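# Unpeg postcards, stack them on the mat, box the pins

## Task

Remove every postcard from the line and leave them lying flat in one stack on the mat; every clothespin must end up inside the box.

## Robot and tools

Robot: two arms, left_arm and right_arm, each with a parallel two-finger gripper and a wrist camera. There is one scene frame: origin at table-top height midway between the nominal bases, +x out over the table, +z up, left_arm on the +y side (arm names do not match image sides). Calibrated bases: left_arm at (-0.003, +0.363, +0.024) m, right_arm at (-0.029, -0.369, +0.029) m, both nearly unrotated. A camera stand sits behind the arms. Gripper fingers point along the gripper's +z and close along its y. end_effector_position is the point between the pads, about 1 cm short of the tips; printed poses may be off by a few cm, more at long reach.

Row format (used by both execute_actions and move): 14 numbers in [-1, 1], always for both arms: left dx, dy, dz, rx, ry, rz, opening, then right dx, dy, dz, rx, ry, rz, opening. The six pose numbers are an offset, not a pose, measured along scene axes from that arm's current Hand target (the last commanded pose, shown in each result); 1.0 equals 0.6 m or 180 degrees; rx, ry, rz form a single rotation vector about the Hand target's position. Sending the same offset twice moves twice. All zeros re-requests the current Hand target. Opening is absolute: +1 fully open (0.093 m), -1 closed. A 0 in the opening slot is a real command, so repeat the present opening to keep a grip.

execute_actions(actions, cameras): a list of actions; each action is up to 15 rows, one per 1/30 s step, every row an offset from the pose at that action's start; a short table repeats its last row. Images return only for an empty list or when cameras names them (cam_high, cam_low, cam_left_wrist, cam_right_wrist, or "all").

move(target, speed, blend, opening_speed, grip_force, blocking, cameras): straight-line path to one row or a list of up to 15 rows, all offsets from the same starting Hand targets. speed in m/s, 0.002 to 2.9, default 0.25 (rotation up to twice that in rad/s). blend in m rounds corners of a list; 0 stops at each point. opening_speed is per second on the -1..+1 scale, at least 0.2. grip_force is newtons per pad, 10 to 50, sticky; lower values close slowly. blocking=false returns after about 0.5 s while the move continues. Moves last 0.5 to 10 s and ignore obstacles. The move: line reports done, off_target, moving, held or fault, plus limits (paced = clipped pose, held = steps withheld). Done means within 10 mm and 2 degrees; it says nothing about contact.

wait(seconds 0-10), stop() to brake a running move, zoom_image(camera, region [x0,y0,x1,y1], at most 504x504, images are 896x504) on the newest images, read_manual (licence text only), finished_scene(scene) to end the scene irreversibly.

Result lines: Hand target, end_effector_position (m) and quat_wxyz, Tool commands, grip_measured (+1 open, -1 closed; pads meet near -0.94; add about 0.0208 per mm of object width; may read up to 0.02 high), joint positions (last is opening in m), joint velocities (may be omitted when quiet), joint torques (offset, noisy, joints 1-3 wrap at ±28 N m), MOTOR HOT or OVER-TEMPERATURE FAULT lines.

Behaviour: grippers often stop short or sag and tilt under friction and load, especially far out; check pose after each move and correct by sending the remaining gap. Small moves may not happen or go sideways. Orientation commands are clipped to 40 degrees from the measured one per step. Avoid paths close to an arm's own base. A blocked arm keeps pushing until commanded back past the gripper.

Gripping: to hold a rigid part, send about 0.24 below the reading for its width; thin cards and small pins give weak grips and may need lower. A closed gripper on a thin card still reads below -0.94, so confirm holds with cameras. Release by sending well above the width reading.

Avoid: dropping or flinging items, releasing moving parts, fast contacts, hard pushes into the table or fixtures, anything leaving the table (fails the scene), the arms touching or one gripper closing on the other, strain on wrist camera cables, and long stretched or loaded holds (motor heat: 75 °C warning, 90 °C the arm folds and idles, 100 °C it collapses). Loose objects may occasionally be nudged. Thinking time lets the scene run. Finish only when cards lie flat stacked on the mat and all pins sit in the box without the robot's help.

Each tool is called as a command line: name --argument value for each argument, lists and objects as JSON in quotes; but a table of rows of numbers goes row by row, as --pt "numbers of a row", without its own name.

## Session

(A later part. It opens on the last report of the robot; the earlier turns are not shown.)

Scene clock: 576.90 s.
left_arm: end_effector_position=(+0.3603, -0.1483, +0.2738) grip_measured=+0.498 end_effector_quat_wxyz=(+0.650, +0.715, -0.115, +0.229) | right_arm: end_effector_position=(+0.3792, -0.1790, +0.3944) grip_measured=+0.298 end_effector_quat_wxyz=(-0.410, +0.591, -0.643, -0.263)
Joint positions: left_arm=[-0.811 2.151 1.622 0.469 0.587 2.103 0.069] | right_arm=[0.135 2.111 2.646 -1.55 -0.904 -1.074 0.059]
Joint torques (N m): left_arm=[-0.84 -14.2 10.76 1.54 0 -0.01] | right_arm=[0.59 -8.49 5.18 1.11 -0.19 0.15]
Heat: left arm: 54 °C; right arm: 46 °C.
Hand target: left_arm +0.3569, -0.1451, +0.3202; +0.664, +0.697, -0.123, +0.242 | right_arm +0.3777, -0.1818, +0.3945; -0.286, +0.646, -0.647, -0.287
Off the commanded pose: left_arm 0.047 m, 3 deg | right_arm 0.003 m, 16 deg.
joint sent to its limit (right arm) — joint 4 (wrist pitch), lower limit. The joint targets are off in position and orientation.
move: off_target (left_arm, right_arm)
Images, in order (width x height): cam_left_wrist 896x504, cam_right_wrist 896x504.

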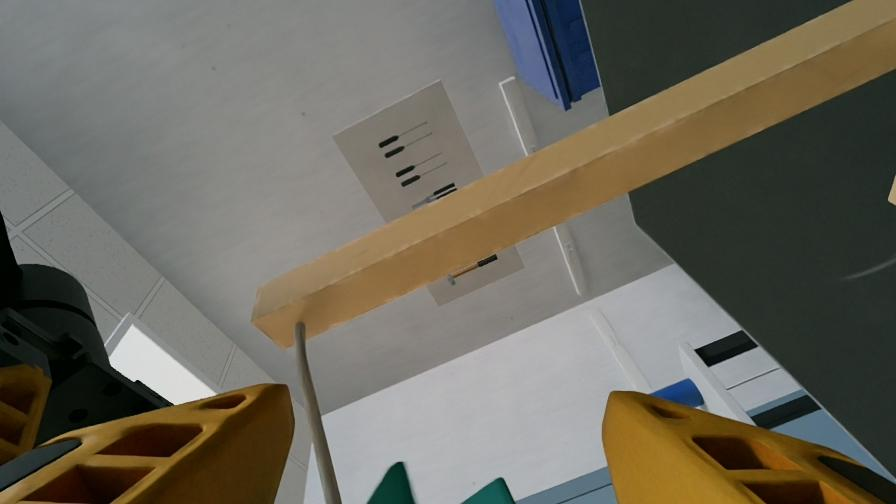

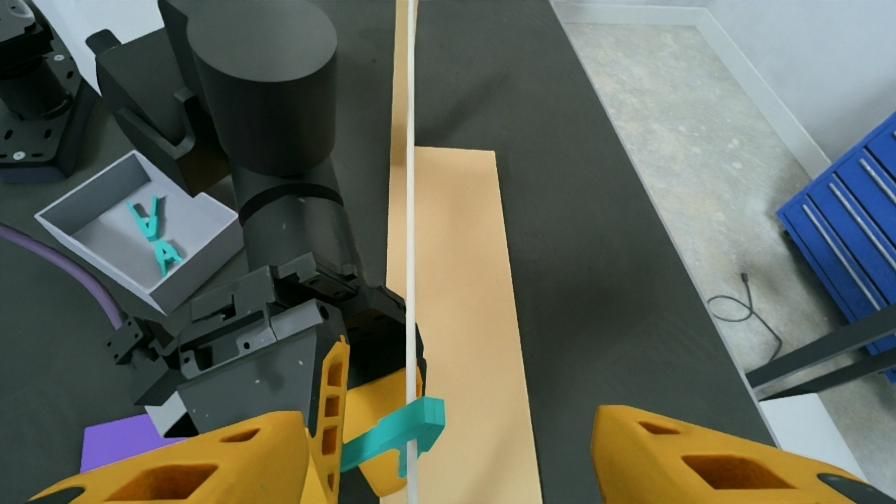

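move --pt "0 0 0.02 0 0 0 0.5 0 0 0 0 0 0 0.3" --speed 0.03 --cameras '["cam_left_wrist","cam_right_wrist"]'

Scene clock: 578.33 s.
left_arm: end_effector_position=(+0.3610, -0.1491, +0.2867) grip_measured=+0.498 end_effector_quat_wxyz=(+0.650, +0.715, -0.116, +0.229) | right_arm: end_effector_position=(+0.3792, -0.1790, +0.3944) grip_measured=+0.298 end_effector_quat_wxyz=(-0.410, +0.591, -0.643, -0.263)
Joint positions: left_arm=[-0.811 2.142 1.659 0.424 0.587 2.103 0.069] | right_arm=[0.135 2.111 2.646 -1.55 -0.904 -1.074 0.059]
Joint torques (N m): left_arm=[-0.84 -14.08 10.84 1.53 0.01 -0.02] | right_arm=[0.5 -8.49 5.15 1.12 -0.2 0.16]
Heat: left arm: 54 °C; right arm: 46 °C.
Hand target: left_arm +0.3569, -0.1451, +0.3322; +0.664, +0.697, -0.123, +0.242 | right_arm +0.3777, -0.1818, +0.3945; -0.286, +0.646, -0.647, -0.287
Off the commanded pose: left_arm 0.046 m, 3 deg | right_arm 0.003 m, 16 deg.
joint sent to its limit (right arm) — joint 4 (wrist pitch), lower limit. The joint targets are off in position and orientation.
move: off_target (left_arm, right_arm)
Images, in order (width x height): cam_left_wrist 896x504, cam_right_wrist 896x504.

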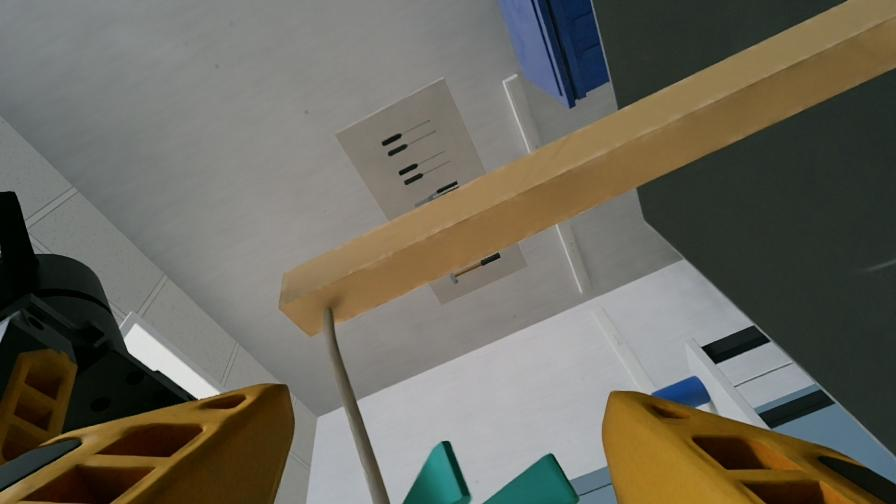

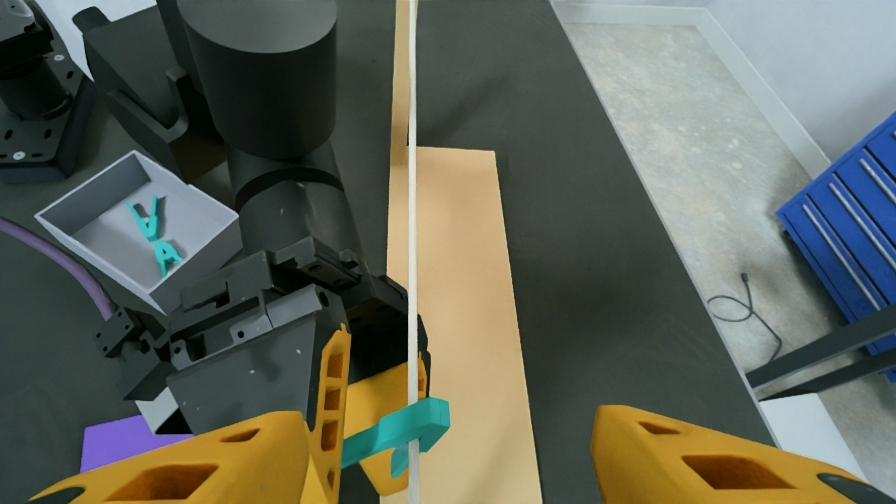

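move --pt "-0.01 0.001 0.03 0 0 0 0.5 0 0 0 0 0 0 0.3" --speed 0.03 --cameras '["cam_left_wrist","cam_right_wrist","cam_low"]'

zoom_image --camera "cam_low" --region '[100, 30, 320, 150]'

Scene clock: 580.03 s.
left_arm: end_effector_position=(+0.3602, -0.1466, +0.3049) grip_measured=+0.498 end_effector_quat_wxyz=(+0.649, +0.715, -0.113, +0.232) | right_arm: end_effector_position=(+0.3792, -0.1790, +0.3944) grip_measured=+0.298 end_effector_quat_wxyz=(-0.410, +0.591, -0.643, -0.263)
Joint positions: left_arm=[-0.811 2.115 1.69 0.366 0.579 2.103 0.069] | right_arm=[0.135 2.111 2.646 -1.55 -0.904 -1.074 0.059]
Joint torques (N m): left_arm=[-1.01 -13.98 10.99 1.53 -0.01 -0.03] | right_arm=[0.55 -8.53 5.2 1.12 -0.18 0.16]
Heat: left arm: 55 °C; right arm: 46 °C.
Hand target: left_arm +0.3509, -0.1445, +0.3502; +0.664, +0.697, -0.123, +0.242 | right_arm +0.3777, -0.1818, +0.3945; -0.286, +0.646, -0.647, -0.287
Off the commanded pose: left_arm 0.046 m, 3 deg | right_arm 0.003 m, 16 deg.
joint sent to its limit (right arm) — joint 4 (wrist pitch), lower limit. The joint targets are off in position and orientation.
move: off_target (left_arm, right_arm)
Images, in order (width x height): cam_low 896x504, cam_left_wrist 896x504, cam_right_wrist 896x504.

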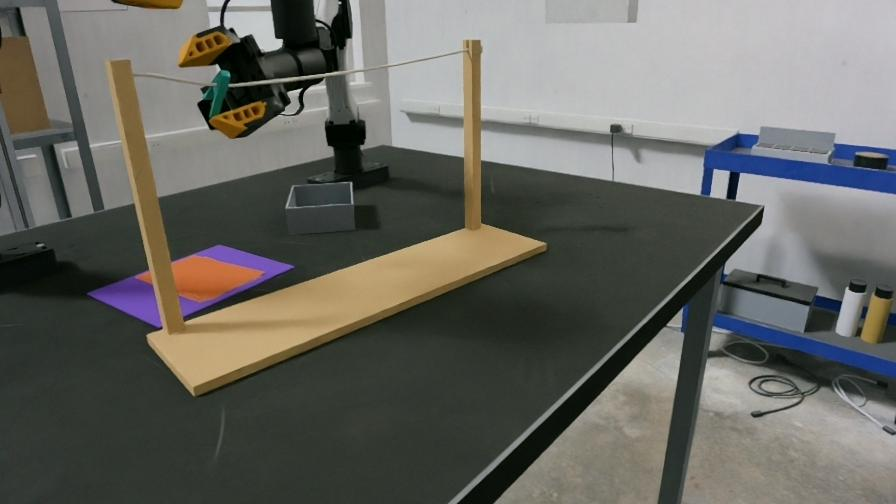

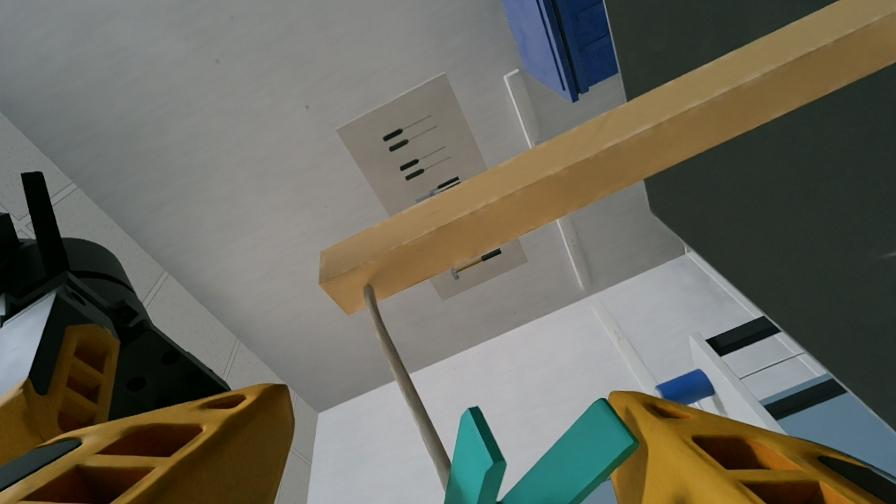

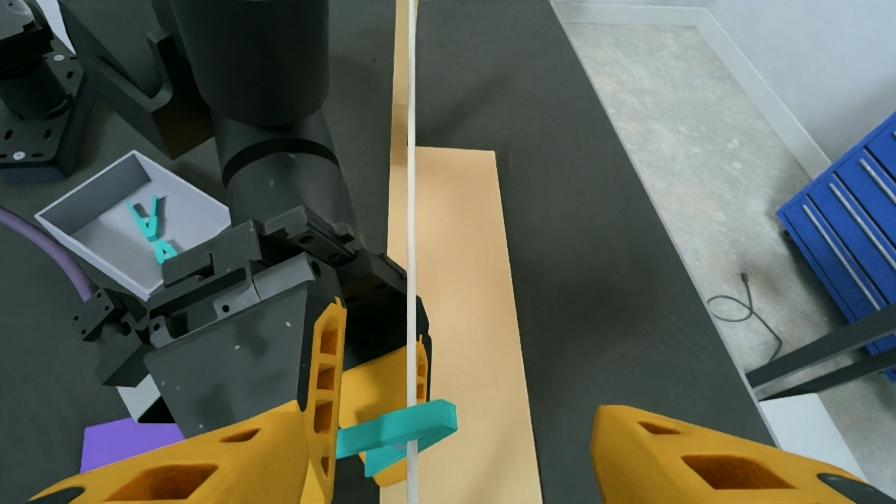

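Scaled by 2.291 from the camera's 896x504 image, which has a finer 1280x720 frame.

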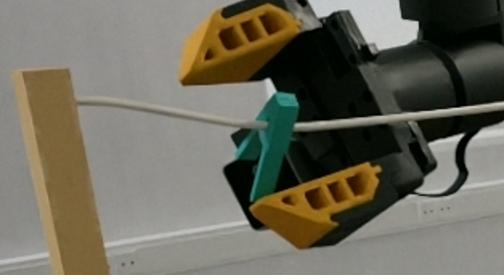

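move --pt "-0.011 -0.002 0.02 0 0 0 0.5 0 -0.08 0.02 0 0 0 0.3" --speed 0.03 --cameras '["cam_left_wrist","cam_right_wrist","cam_low"]'

zoom_image --camera "cam_low" --region '[100, 30, 320, 150]'

Scene clock: 585.40 s.
left_arm: end_effector_position=(+0.3583, -0.1463, +0.3135) grip_measured=+0.498 end_effector_quat_wxyz=(+0.647, +0.718, -0.110, +0.233) | right_arm: end_effector_position=(+0.3929, -0.2278, +0.3888) grip_measured=+0.298 end_effector_quat_wxyz=(+0.418, -0.564, +0.671, +0.238)
Joint positions: left_arm=[-0.815 2.099 1.707 0.328 0.567 2.103 0.069] | right_arm=[0.019 2.083 2.585 -1.55 -0.904 -1.119 0.059]
Joint torques (N m): left_arm=[-1.14 -14 11.12 1.54 0.02 -0.03] | right_arm=[-0.25 -12 3.71 1.06 -0.65 -0.14]
Heat: left arm: 56 °C; right arm: 46 °C.
Hand target: left_arm +0.3443, -0.1457, +0.3622; +0.664, +0.697, -0.123, +0.242 | right_arm +0.3777, -0.2298, +0.4065; +0.286, -0.646, +0.647, +0.287
Off the commanded pose: left_arm 0.051 m, 4 deg | right_arm 0.023 m, 19 deg.
joint sent to its limit (right arm) — joint 4 (wrist pitch), lower limit. The joint targets are off in position and orientation.
move: off_target (left_arm, right_arm)
Images, in order (width x height): cam_low 896x504, cam_left_wrist 896x504, cam_right_wrist 896x504.

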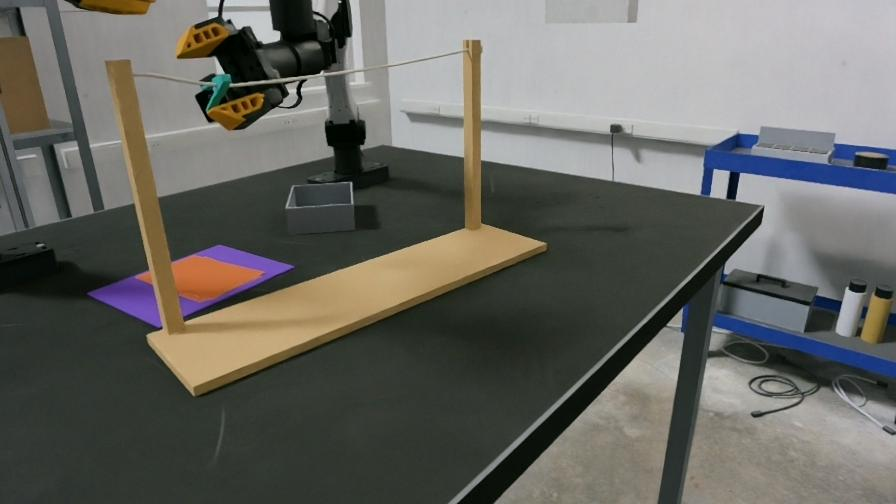

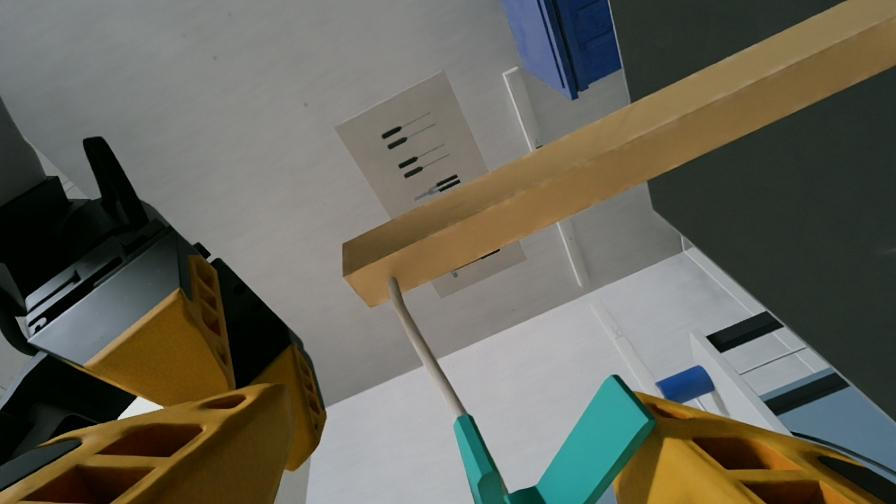

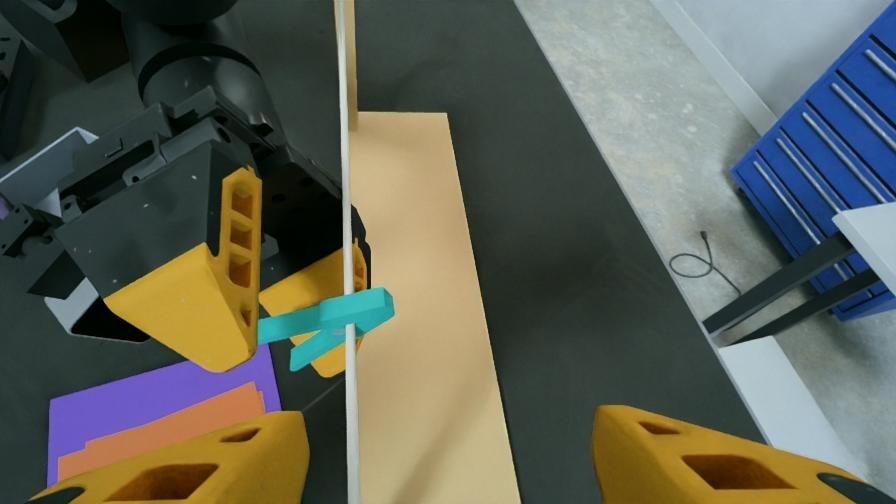

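Scaled by 2.291 from the camera's 896x504 image, which has a finer 1280x720 frame.

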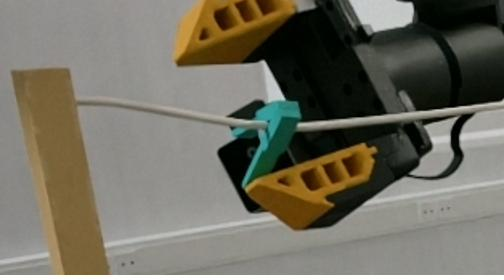

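move --pt "-0.013 -0.005 0.0 0 0 0 0.5 0 0 0 0 0 0 0.3" --pt "-0.013 -0.005 0.0 0 0 0 0.0 0 0 0 0 0 0 0.3" --speed 0.03 --opening_speed 0.4 --cameras '["cam_left_wrist","cam_right_wrist","cam_low"]'

zoom_image --camera "cam_low" --region '[100, 30, 320, 150]'

Scene clock: 588.83 s.
left_arm: end_effector_position=(+0.3448, -0.1547, +0.3199) grip_measured=+0.003 end_effector_quat_wxyz=(+0.650, +0.714, -0.116, +0.232) | right_arm: end_effector_position=(+0.3929, -0.2278, +0.3888) grip_measured=+0.298 end_effector_quat_wxyz=(+0.418, -0.564, +0.671, +0.238)
Joint positions: left_arm=[-0.844 2.089 1.707 0.328 0.55 2.103 0.045] | right_arm=[0.019 2.083 2.585 -1.55 -0.904 -1.119 0.059]
Joint torques (N m): left_arm=[-0.94 -13.94 10.1 1.58 -0.01 -0.02] | right_arm=[-0.31 -12.01 3.7 1.08 -0.64 -0.14]
Heat: left arm: 56 °C; right arm: 47 °C.
Hand target: left_arm +0.3365, -0.1487, +0.3622; +0.664, +0.697, -0.123, +0.242 | right_arm +0.3777, -0.2298, +0.4065; +0.286, -0.646, +0.647, +0.287
Off the commanded pose: left_arm 0.044 m, 3 deg | right_arm 0.023 m, 19 deg.
joint sent to its limit (right arm) — joint 4 (wrist pitch), lower limit. The joint targets are off in position and orientation.
move: off_target (left_arm, right_arm); target 2's new opening was sent with left_arm's hand 0.044 m and 3 deg from that target
Images, in order (width x height): cam_low 896x504, cam_left_wrist 896x504, cam_right_wrist 896x504.

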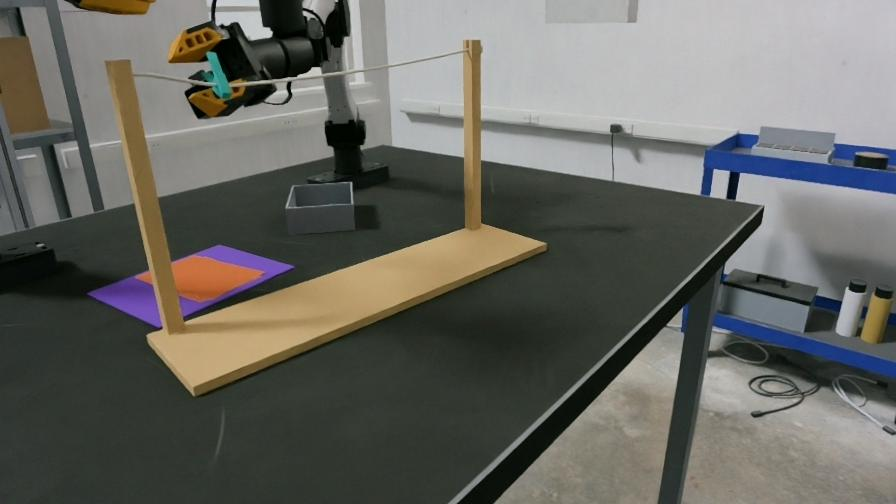

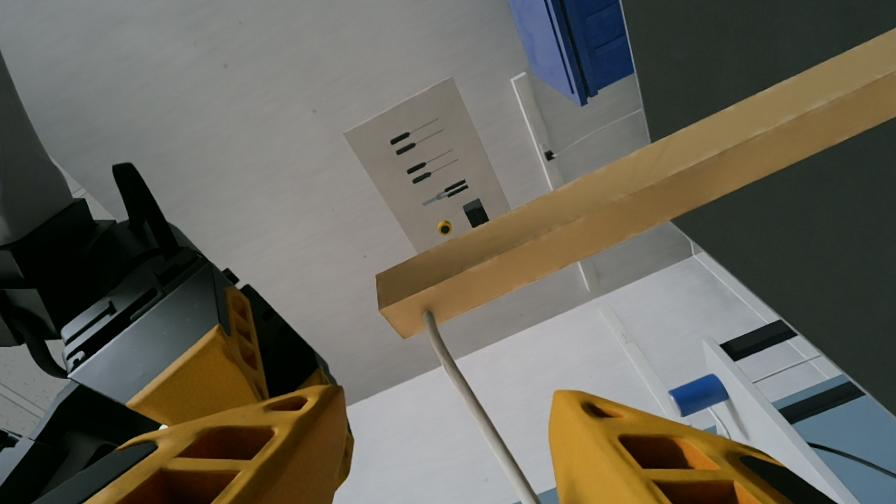

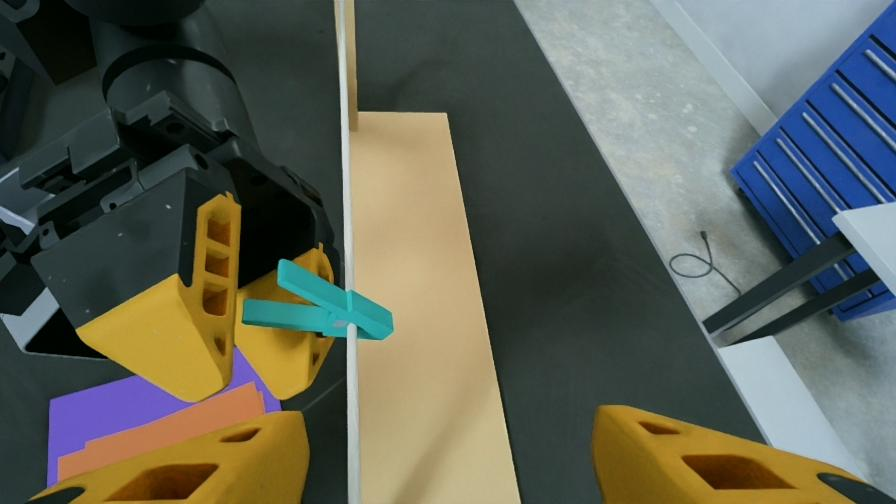

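Scaled by 2.291 from the camera's 896x504 image, which has a finer 1280x720 frame.

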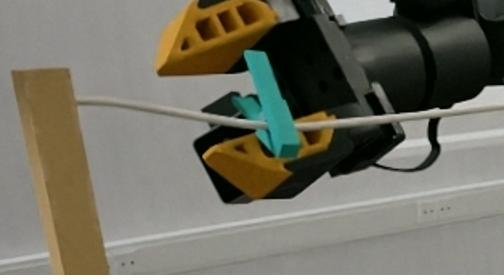

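move --pt "0.023 0.008 -0.06 0 0 0 0.0 0 0 0 0 0 0 0.3" --speed 0.03 --cameras '["cam_left_wrist","cam_right_wrist","cam_low"]'

zoom_image --camera "cam_low" --region '[100, 30, 320, 150]'

Scene clock: 591.17 s.
left_arm: end_effector_position=(+0.3524, -0.1478, +0.3084) grip_measured=+0.003 end_effector_quat_wxyz=(+0.643, +0.722, -0.107, +0.230) | right_arm: end_effector_position=(+0.3929, -0.2278, +0.3888) grip_measured=+0.298 end_effector_quat_wxyz=(+0.418, -0.564, +0.671, +0.238)
Joint positions: left_arm=[-0.827 2.089 1.681 0.331 0.552 2.103 0.045] | right_arm=[0.019 2.083 2.585 -1.55 -0.904 -1.119 0.059]
Joint torques (N m): left_arm=[0.2 -10.7 5.89 2.62 0.32 0.04] | right_arm=[-0.31 -11.99 3.71 1.08 -0.65 -0.14]
Heat: left arm: 56 °C; right arm: 47 °C.
Hand target: left_arm +0.3503, -0.1439, +0.3262; +0.664, +0.697, -0.123, +0.242 | right_arm +0.3777, -0.2298, +0.4065; +0.286, -0.646, +0.647, +0.287
Off the commanded pose: left_arm 0.018 m, 4 deg | right_arm 0.023 m, 19 deg.
joint sent to its limit (right arm) — joint 4 (wrist pitch), lower limit. The joint targets are off in position and orientation.
move: off_target (left_arm, right_arm)
Images, in order (width x height): cam_low 896x504, cam_left_wrist 896x504, cam_right_wrist 896x504.

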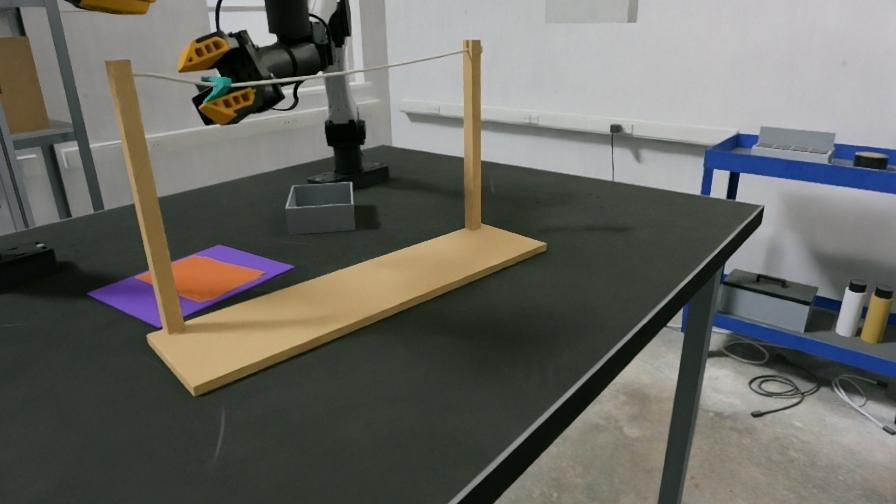

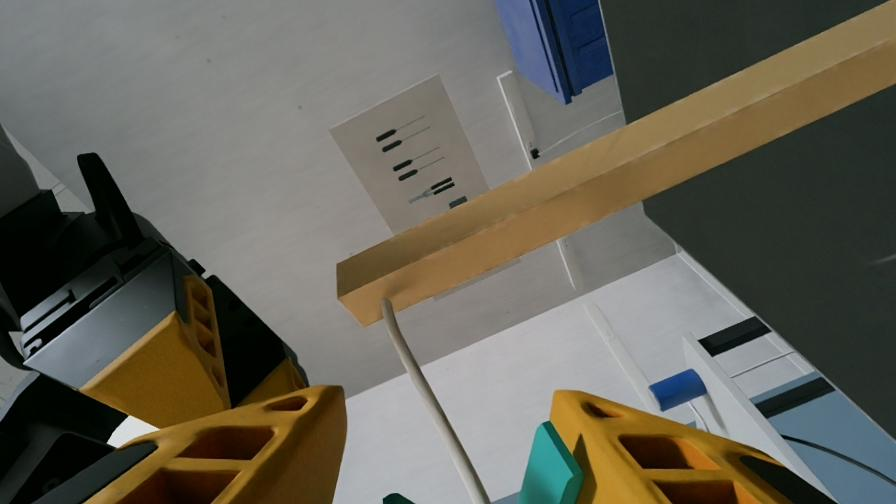

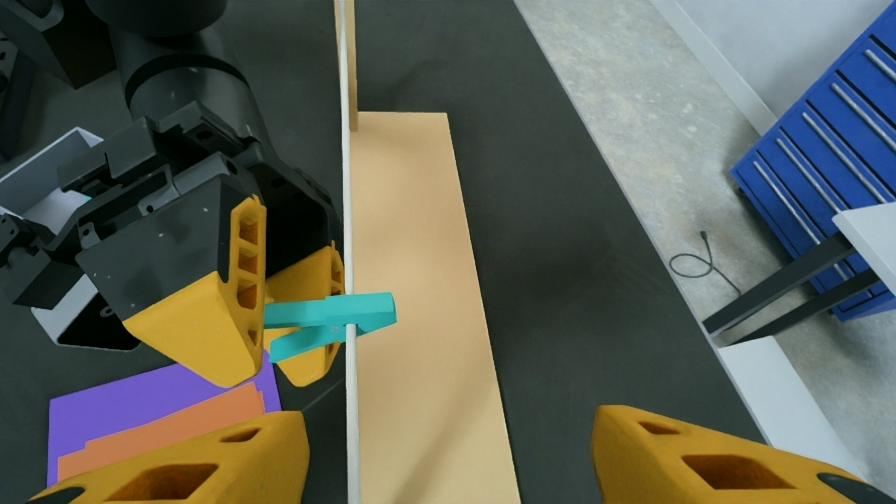

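Scaled by 2.291 from the camera's 896x504 image, which has a finer 1280x720 frame.

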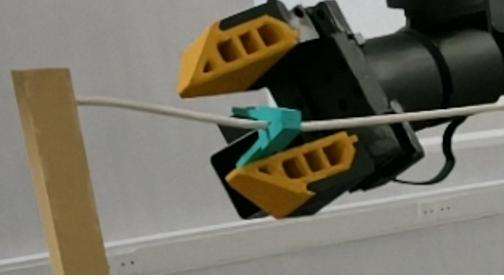

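move --pt "0.018 0.01 0.003 0 0 0 0.0 0 0 0 0 0 0 0.3" --speed 0.03 --cameras '["cam_left_wrist","cam_right_wrist","cam_low"]'

zoom_image --camera "cam_low" --region '[100, 30, 320, 150]'

Scene clock: 592.57 s.
left_arm: end_effector_position=(+0.3661, -0.1359, +0.3086) grip_measured=+0.003 end_effector_quat_wxyz=(+0.643, +0.722, -0.103, +0.233) | right_arm: end_effector_position=(+0.3929, -0.2278, +0.3888) grip_measured=+0.298 end_effector_quat_wxyz=(+0.418, -0.564, +0.671, +0.238)
Joint positions: left_arm=[-0.792 2.089 1.681 0.331 0.576 2.103 0.045] | right_arm=[0.019 2.083 2.585 -1.55 -0.904 -1.119 0.059]
Joint torques (N m): left_arm=[0.06 -9.78 7.71 2.49 0.34 0.04] | right_arm=[-0.29 -12.01 3.7 1.08 -0.63 -0.13]
Heat: left arm: 56 °C; right arm: 48 °C.
Hand target: left_arm +0.3611, -0.1379, +0.3280; +0.664, +0.697, -0.123, +0.242 | right_arm +0.3777, -0.2298, +0.4065; +0.286, -0.646, +0.647, +0.287
Off the commanded pose: left_arm 0.020 m, 5 deg | right_arm 0.023 m, 19 deg.
joint sent to its limit (right arm) — joint 4 (wrist pitch), lower limit. The joint targets are off in position and orientation.
move: off_target (left_arm, right_arm)
Images, in order (width x height): cam_low 896x504, cam_left_wrist 896x504, cam_right_wrist 896x504.

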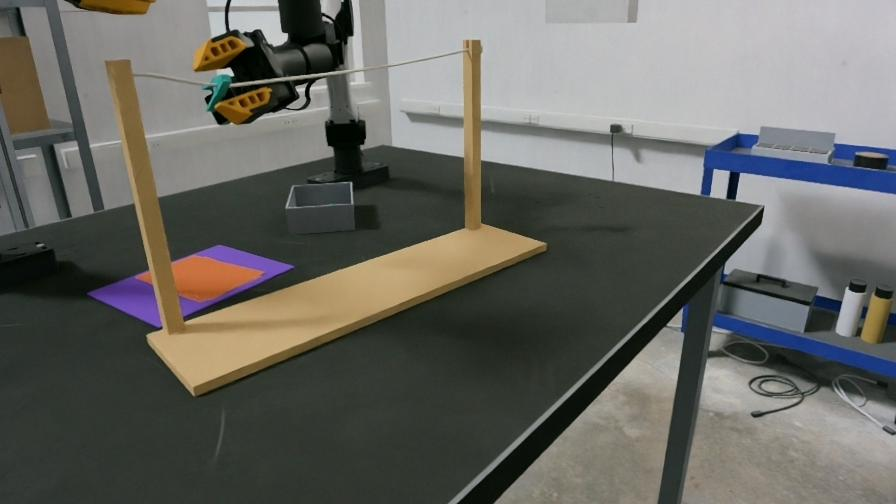

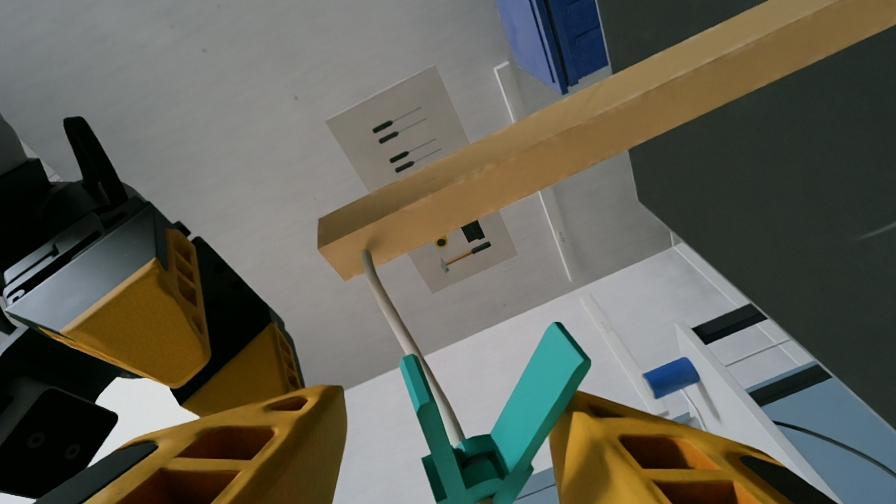

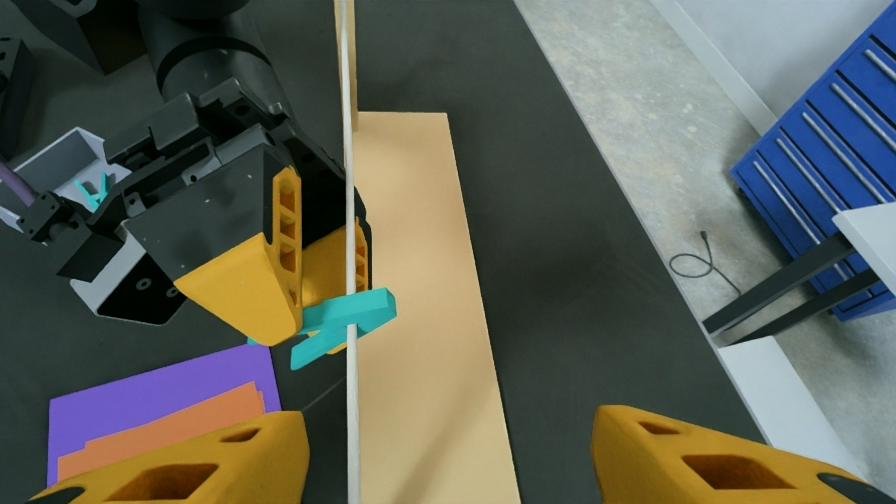

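Scaled by 2.291 from the camera's 896x504 image, which has a finer 1280x720 frame.

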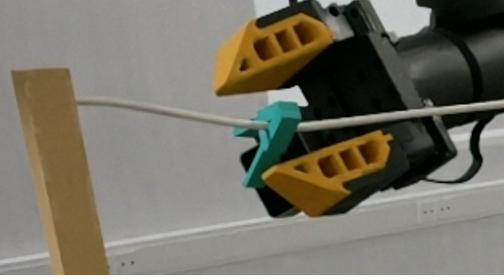

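move --pt "0 0 0 0 0 0 0.35 0 0 0 0 0 0 0.3" --pt "-0.013 -0.035 -0.01 0 0 0 0.35 0 0 0 0 0 0 0.3" --speed 0.03 --opening_speed 0.4 --cameras '["cam_left_wrist","cam_right_wrist","cam_low"]'

zoom_image --camera "cam_low" --region '[100, 30, 320, 150]'

Scene clock: 595.67 s.
left_arm: end_effector_position=(+0.3493, -0.1541, +0.2929) grip_measured=+0.348 end_effector_quat_wxyz=(+0.640, +0.729, -0.111, +0.216) | right_arm: end_effector_position=(+0.3929, -0.2278, +0.3888) grip_measured=+0.298 end_effector_quat_wxyz=(+0.418, -0.564, +0.671, +0.238)
Joint positions: left_arm=[-0.835 2.115 1.681 0.331 0.564 2.103 0.062] | right_arm=[0.019 2.083 2.585 -1.55 -0.904 -1.119 0.059]
Joint torques (N m): left_arm=[-0.81 -8.98 10.26 2.57 0.02 0.01] | right_arm=[-0.28 -12.03 3.73 1.07 -0.63 -0.14]
Heat: left arm: 55 °C; right arm: 48 °C.
Hand target: left_arm +0.3533, -0.1589, +0.3220; +0.664, +0.697, -0.123, +0.242 | right_arm +0.3777, -0.2298, +0.4065; +0.286, -0.646, +0.647, +0.287
Off the commanded pose: left_arm 0.030 m, 6 deg | right_arm 0.023 m, 19 deg.
joint sent to its limit (right arm) — joint 4 (wrist pitch), lower limit. The joint targets are off in position and orientation.
move: off_target (left_arm, right_arm)
Images, in order (width x height): cam_low 896x504, cam_left_wrist 896x504, cam_right_wrist 896x504.

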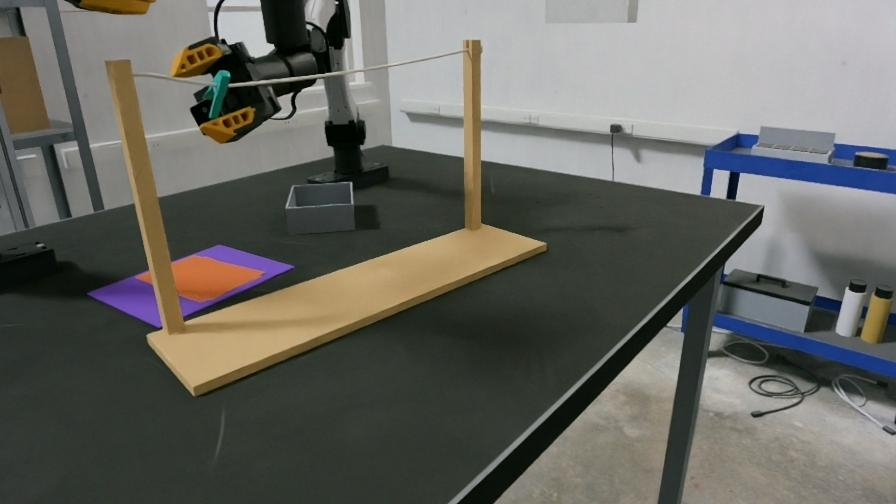

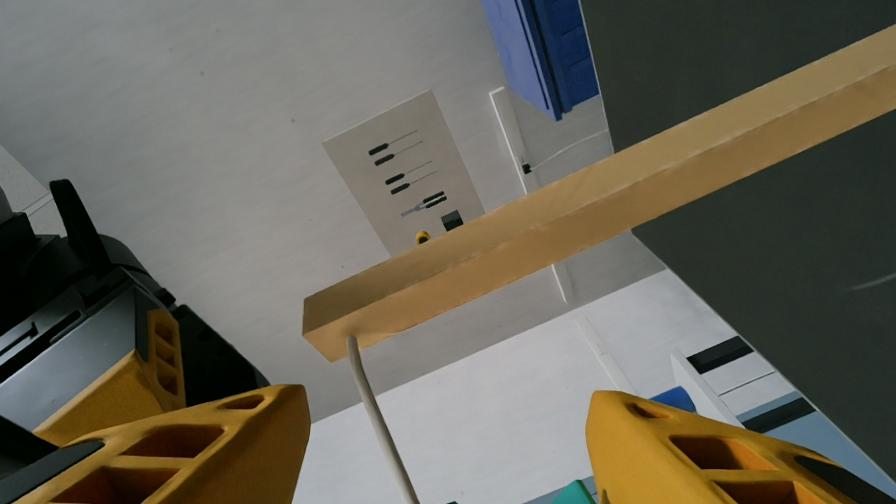

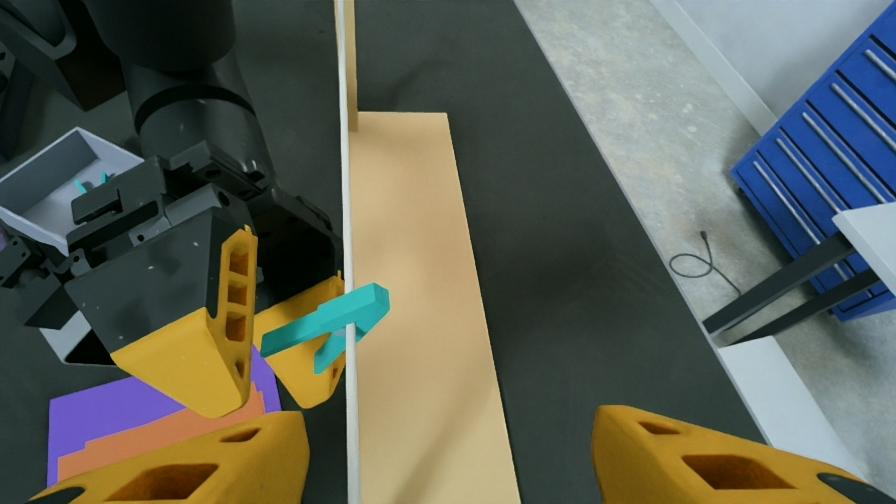

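Scaled by 2.291 from the camera's 896x504 image, which has a finer 1280x720 frame.

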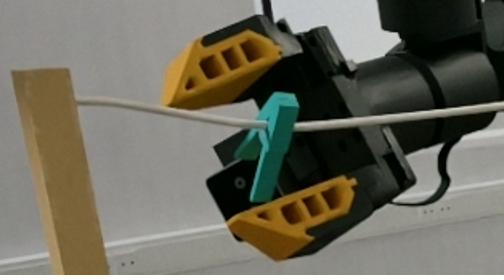

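move --pt "0.02 0.0 0.012 0 0 0 0.35 0 0 0 0 0 0 0.3" --speed 0.03 --cameras '["cam_left_wrist","cam_right_wrist"]'

Scene clock: 597.30 s.
left_arm: end_effector_position=(+0.3638, -0.1556, +0.3069) grip_measured=+0.348 end_effector_quat_wxyz=(+0.647, +0.717, -0.111, +0.233) | right_arm: end_effector_position=(+0.3929, -0.2278, +0.3888) grip_measured=+0.298 end_effector_quat_wxyz=(+0.418, -0.564, +0.671, +0.238)
Joint positions: left_arm=[-0.82 2.147 1.753 0.331 0.564 2.103 0.062] | right_arm=[0.019 2.083 2.585 -1.55 -0.904 -1.119 0.059]
Joint torques (N m): left_arm=[0.18 -9.1 11.08 2.12 0.2 0.01] | right_arm=[-0.28 -11.99 3.71 1.06 -0.64 -0.14]
Heat: left arm: 55 °C; right arm: 48 °C.
Hand target: left_arm +0.3653, -0.1589, +0.3292; +0.664, +0.697, -0.123, +0.242 | right_arm +0.3777, -0.2298, +0.4065; +0.286, -0.646, +0.647, +0.287
Off the commanded pose: left_arm 0.023 m, 3 deg | right_arm 0.023 m, 19 deg.
joint sent to its limit (right arm) — joint 4 (wrist pitch), lower limit. The joint targets are off in position and orientation.
move: off_target (left_arm, right_arm)
Images, in order (width x height): cam_left_wrist 896x504, cam_right_wrist 896x504.

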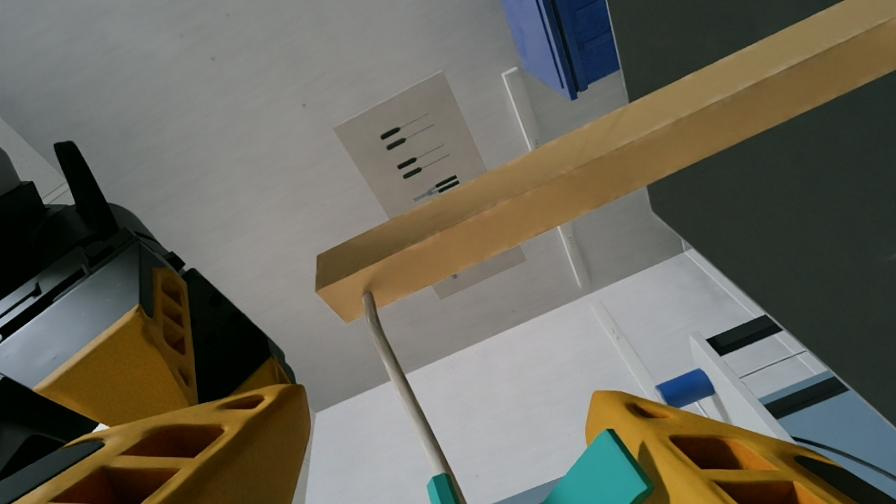

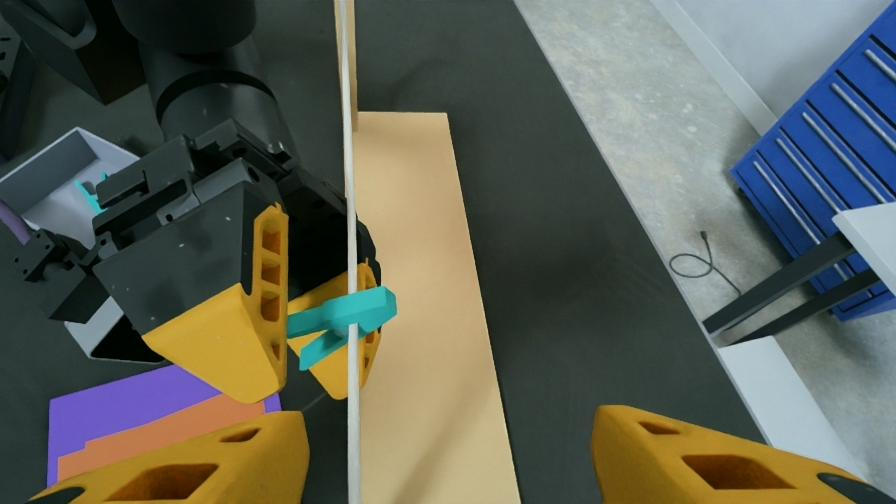

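move --target '[0,0,0,0,0,0,-0.2,0,0,0,0,0,0,0.3]' --speed 0.03 --opening_speed 0.3 --cameras '["cam_left_wrist","cam_right_wrist","cam_low"]'

zoom_image --camera "cam_low" --region '[100, 30, 320, 150]'

Scene clock: 599.90 s.
left_arm: end_effector_position=(+0.3638, -0.1556, +0.3069) grip_measured=-0.197 end_effector_quat_wxyz=(+0.647, +0.717, -0.111, +0.233) | right_arm: end_effector_position=(+0.3929, -0.2278, +0.3888) grip_measured=+0.298 end_effector_quat_wxyz=(+0.418, -0.564, +0.671, +0.238)
Joint positions: left_arm=[-0.82 2.147 1.753 0.331 0.564 2.103 0.036] | right_arm=[0.019 2.083 2.585 -1.55 -0.904 -1.119 0.059]
Joint torques (N m): left_arm=[0.2 -9.11 11.04 2.12 0.2 0.01] | right_arm=[-0.31 -12 3.71 1.06 -0.65 -0.13]
Heat: left arm: 55 °C; right arm: 49 °C.
Hand target: left_arm +0.3653, -0.1589, +0.3292; +0.664, +0.697, -0.123, +0.242 | right_arm +0.3777, -0.2298, +0.4065; +0.286, -0.646, +0.647, +0.287
Off the commanded pose: left_arm 0.023 m, 3 deg | right_arm 0.023 m, 19 deg.
joint sent to its limit (right arm) — joint 4 (wrist pitch), lower limit. The joint targets are off in position and orientation.
move: off_target (left_arm, right_arm)
Images, in order (width x height): cam_low 896x504, cam_left_wrist 896x504, cam_right_wrist 896x504.

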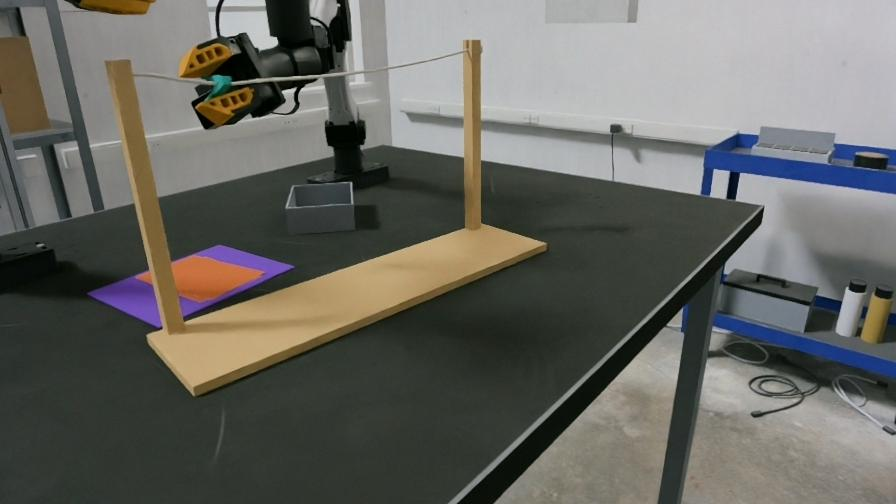

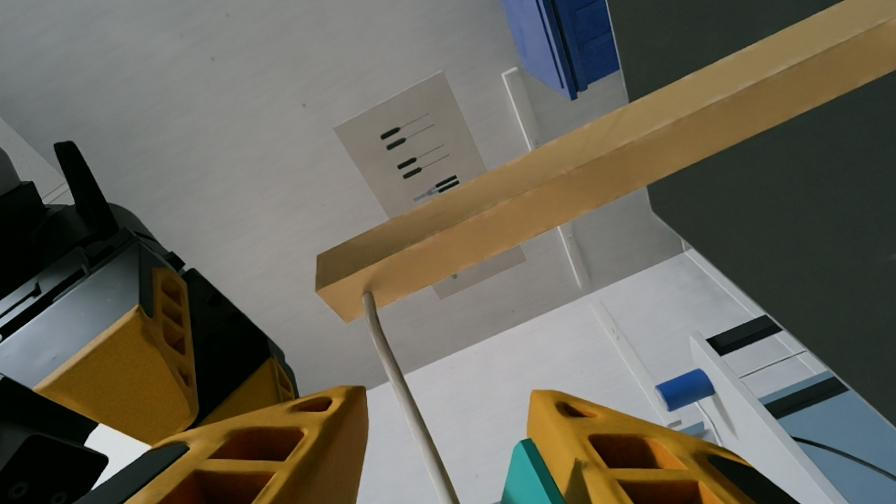

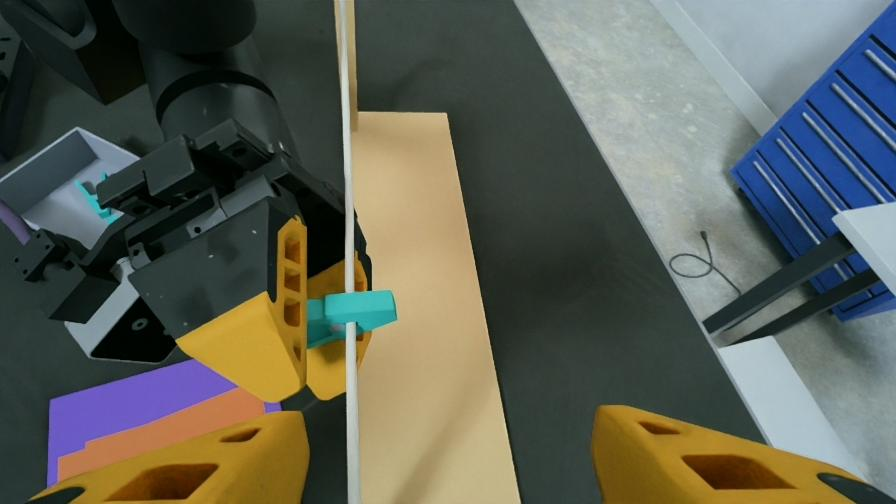

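Scaled by 2.291 from the camera's 896x504 image, which has a finer 1280x720 frame.

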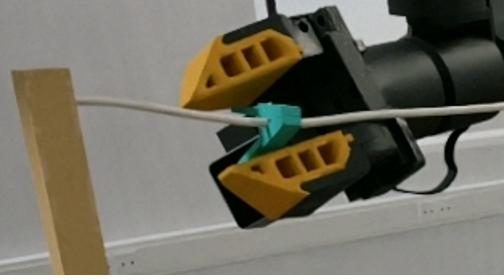

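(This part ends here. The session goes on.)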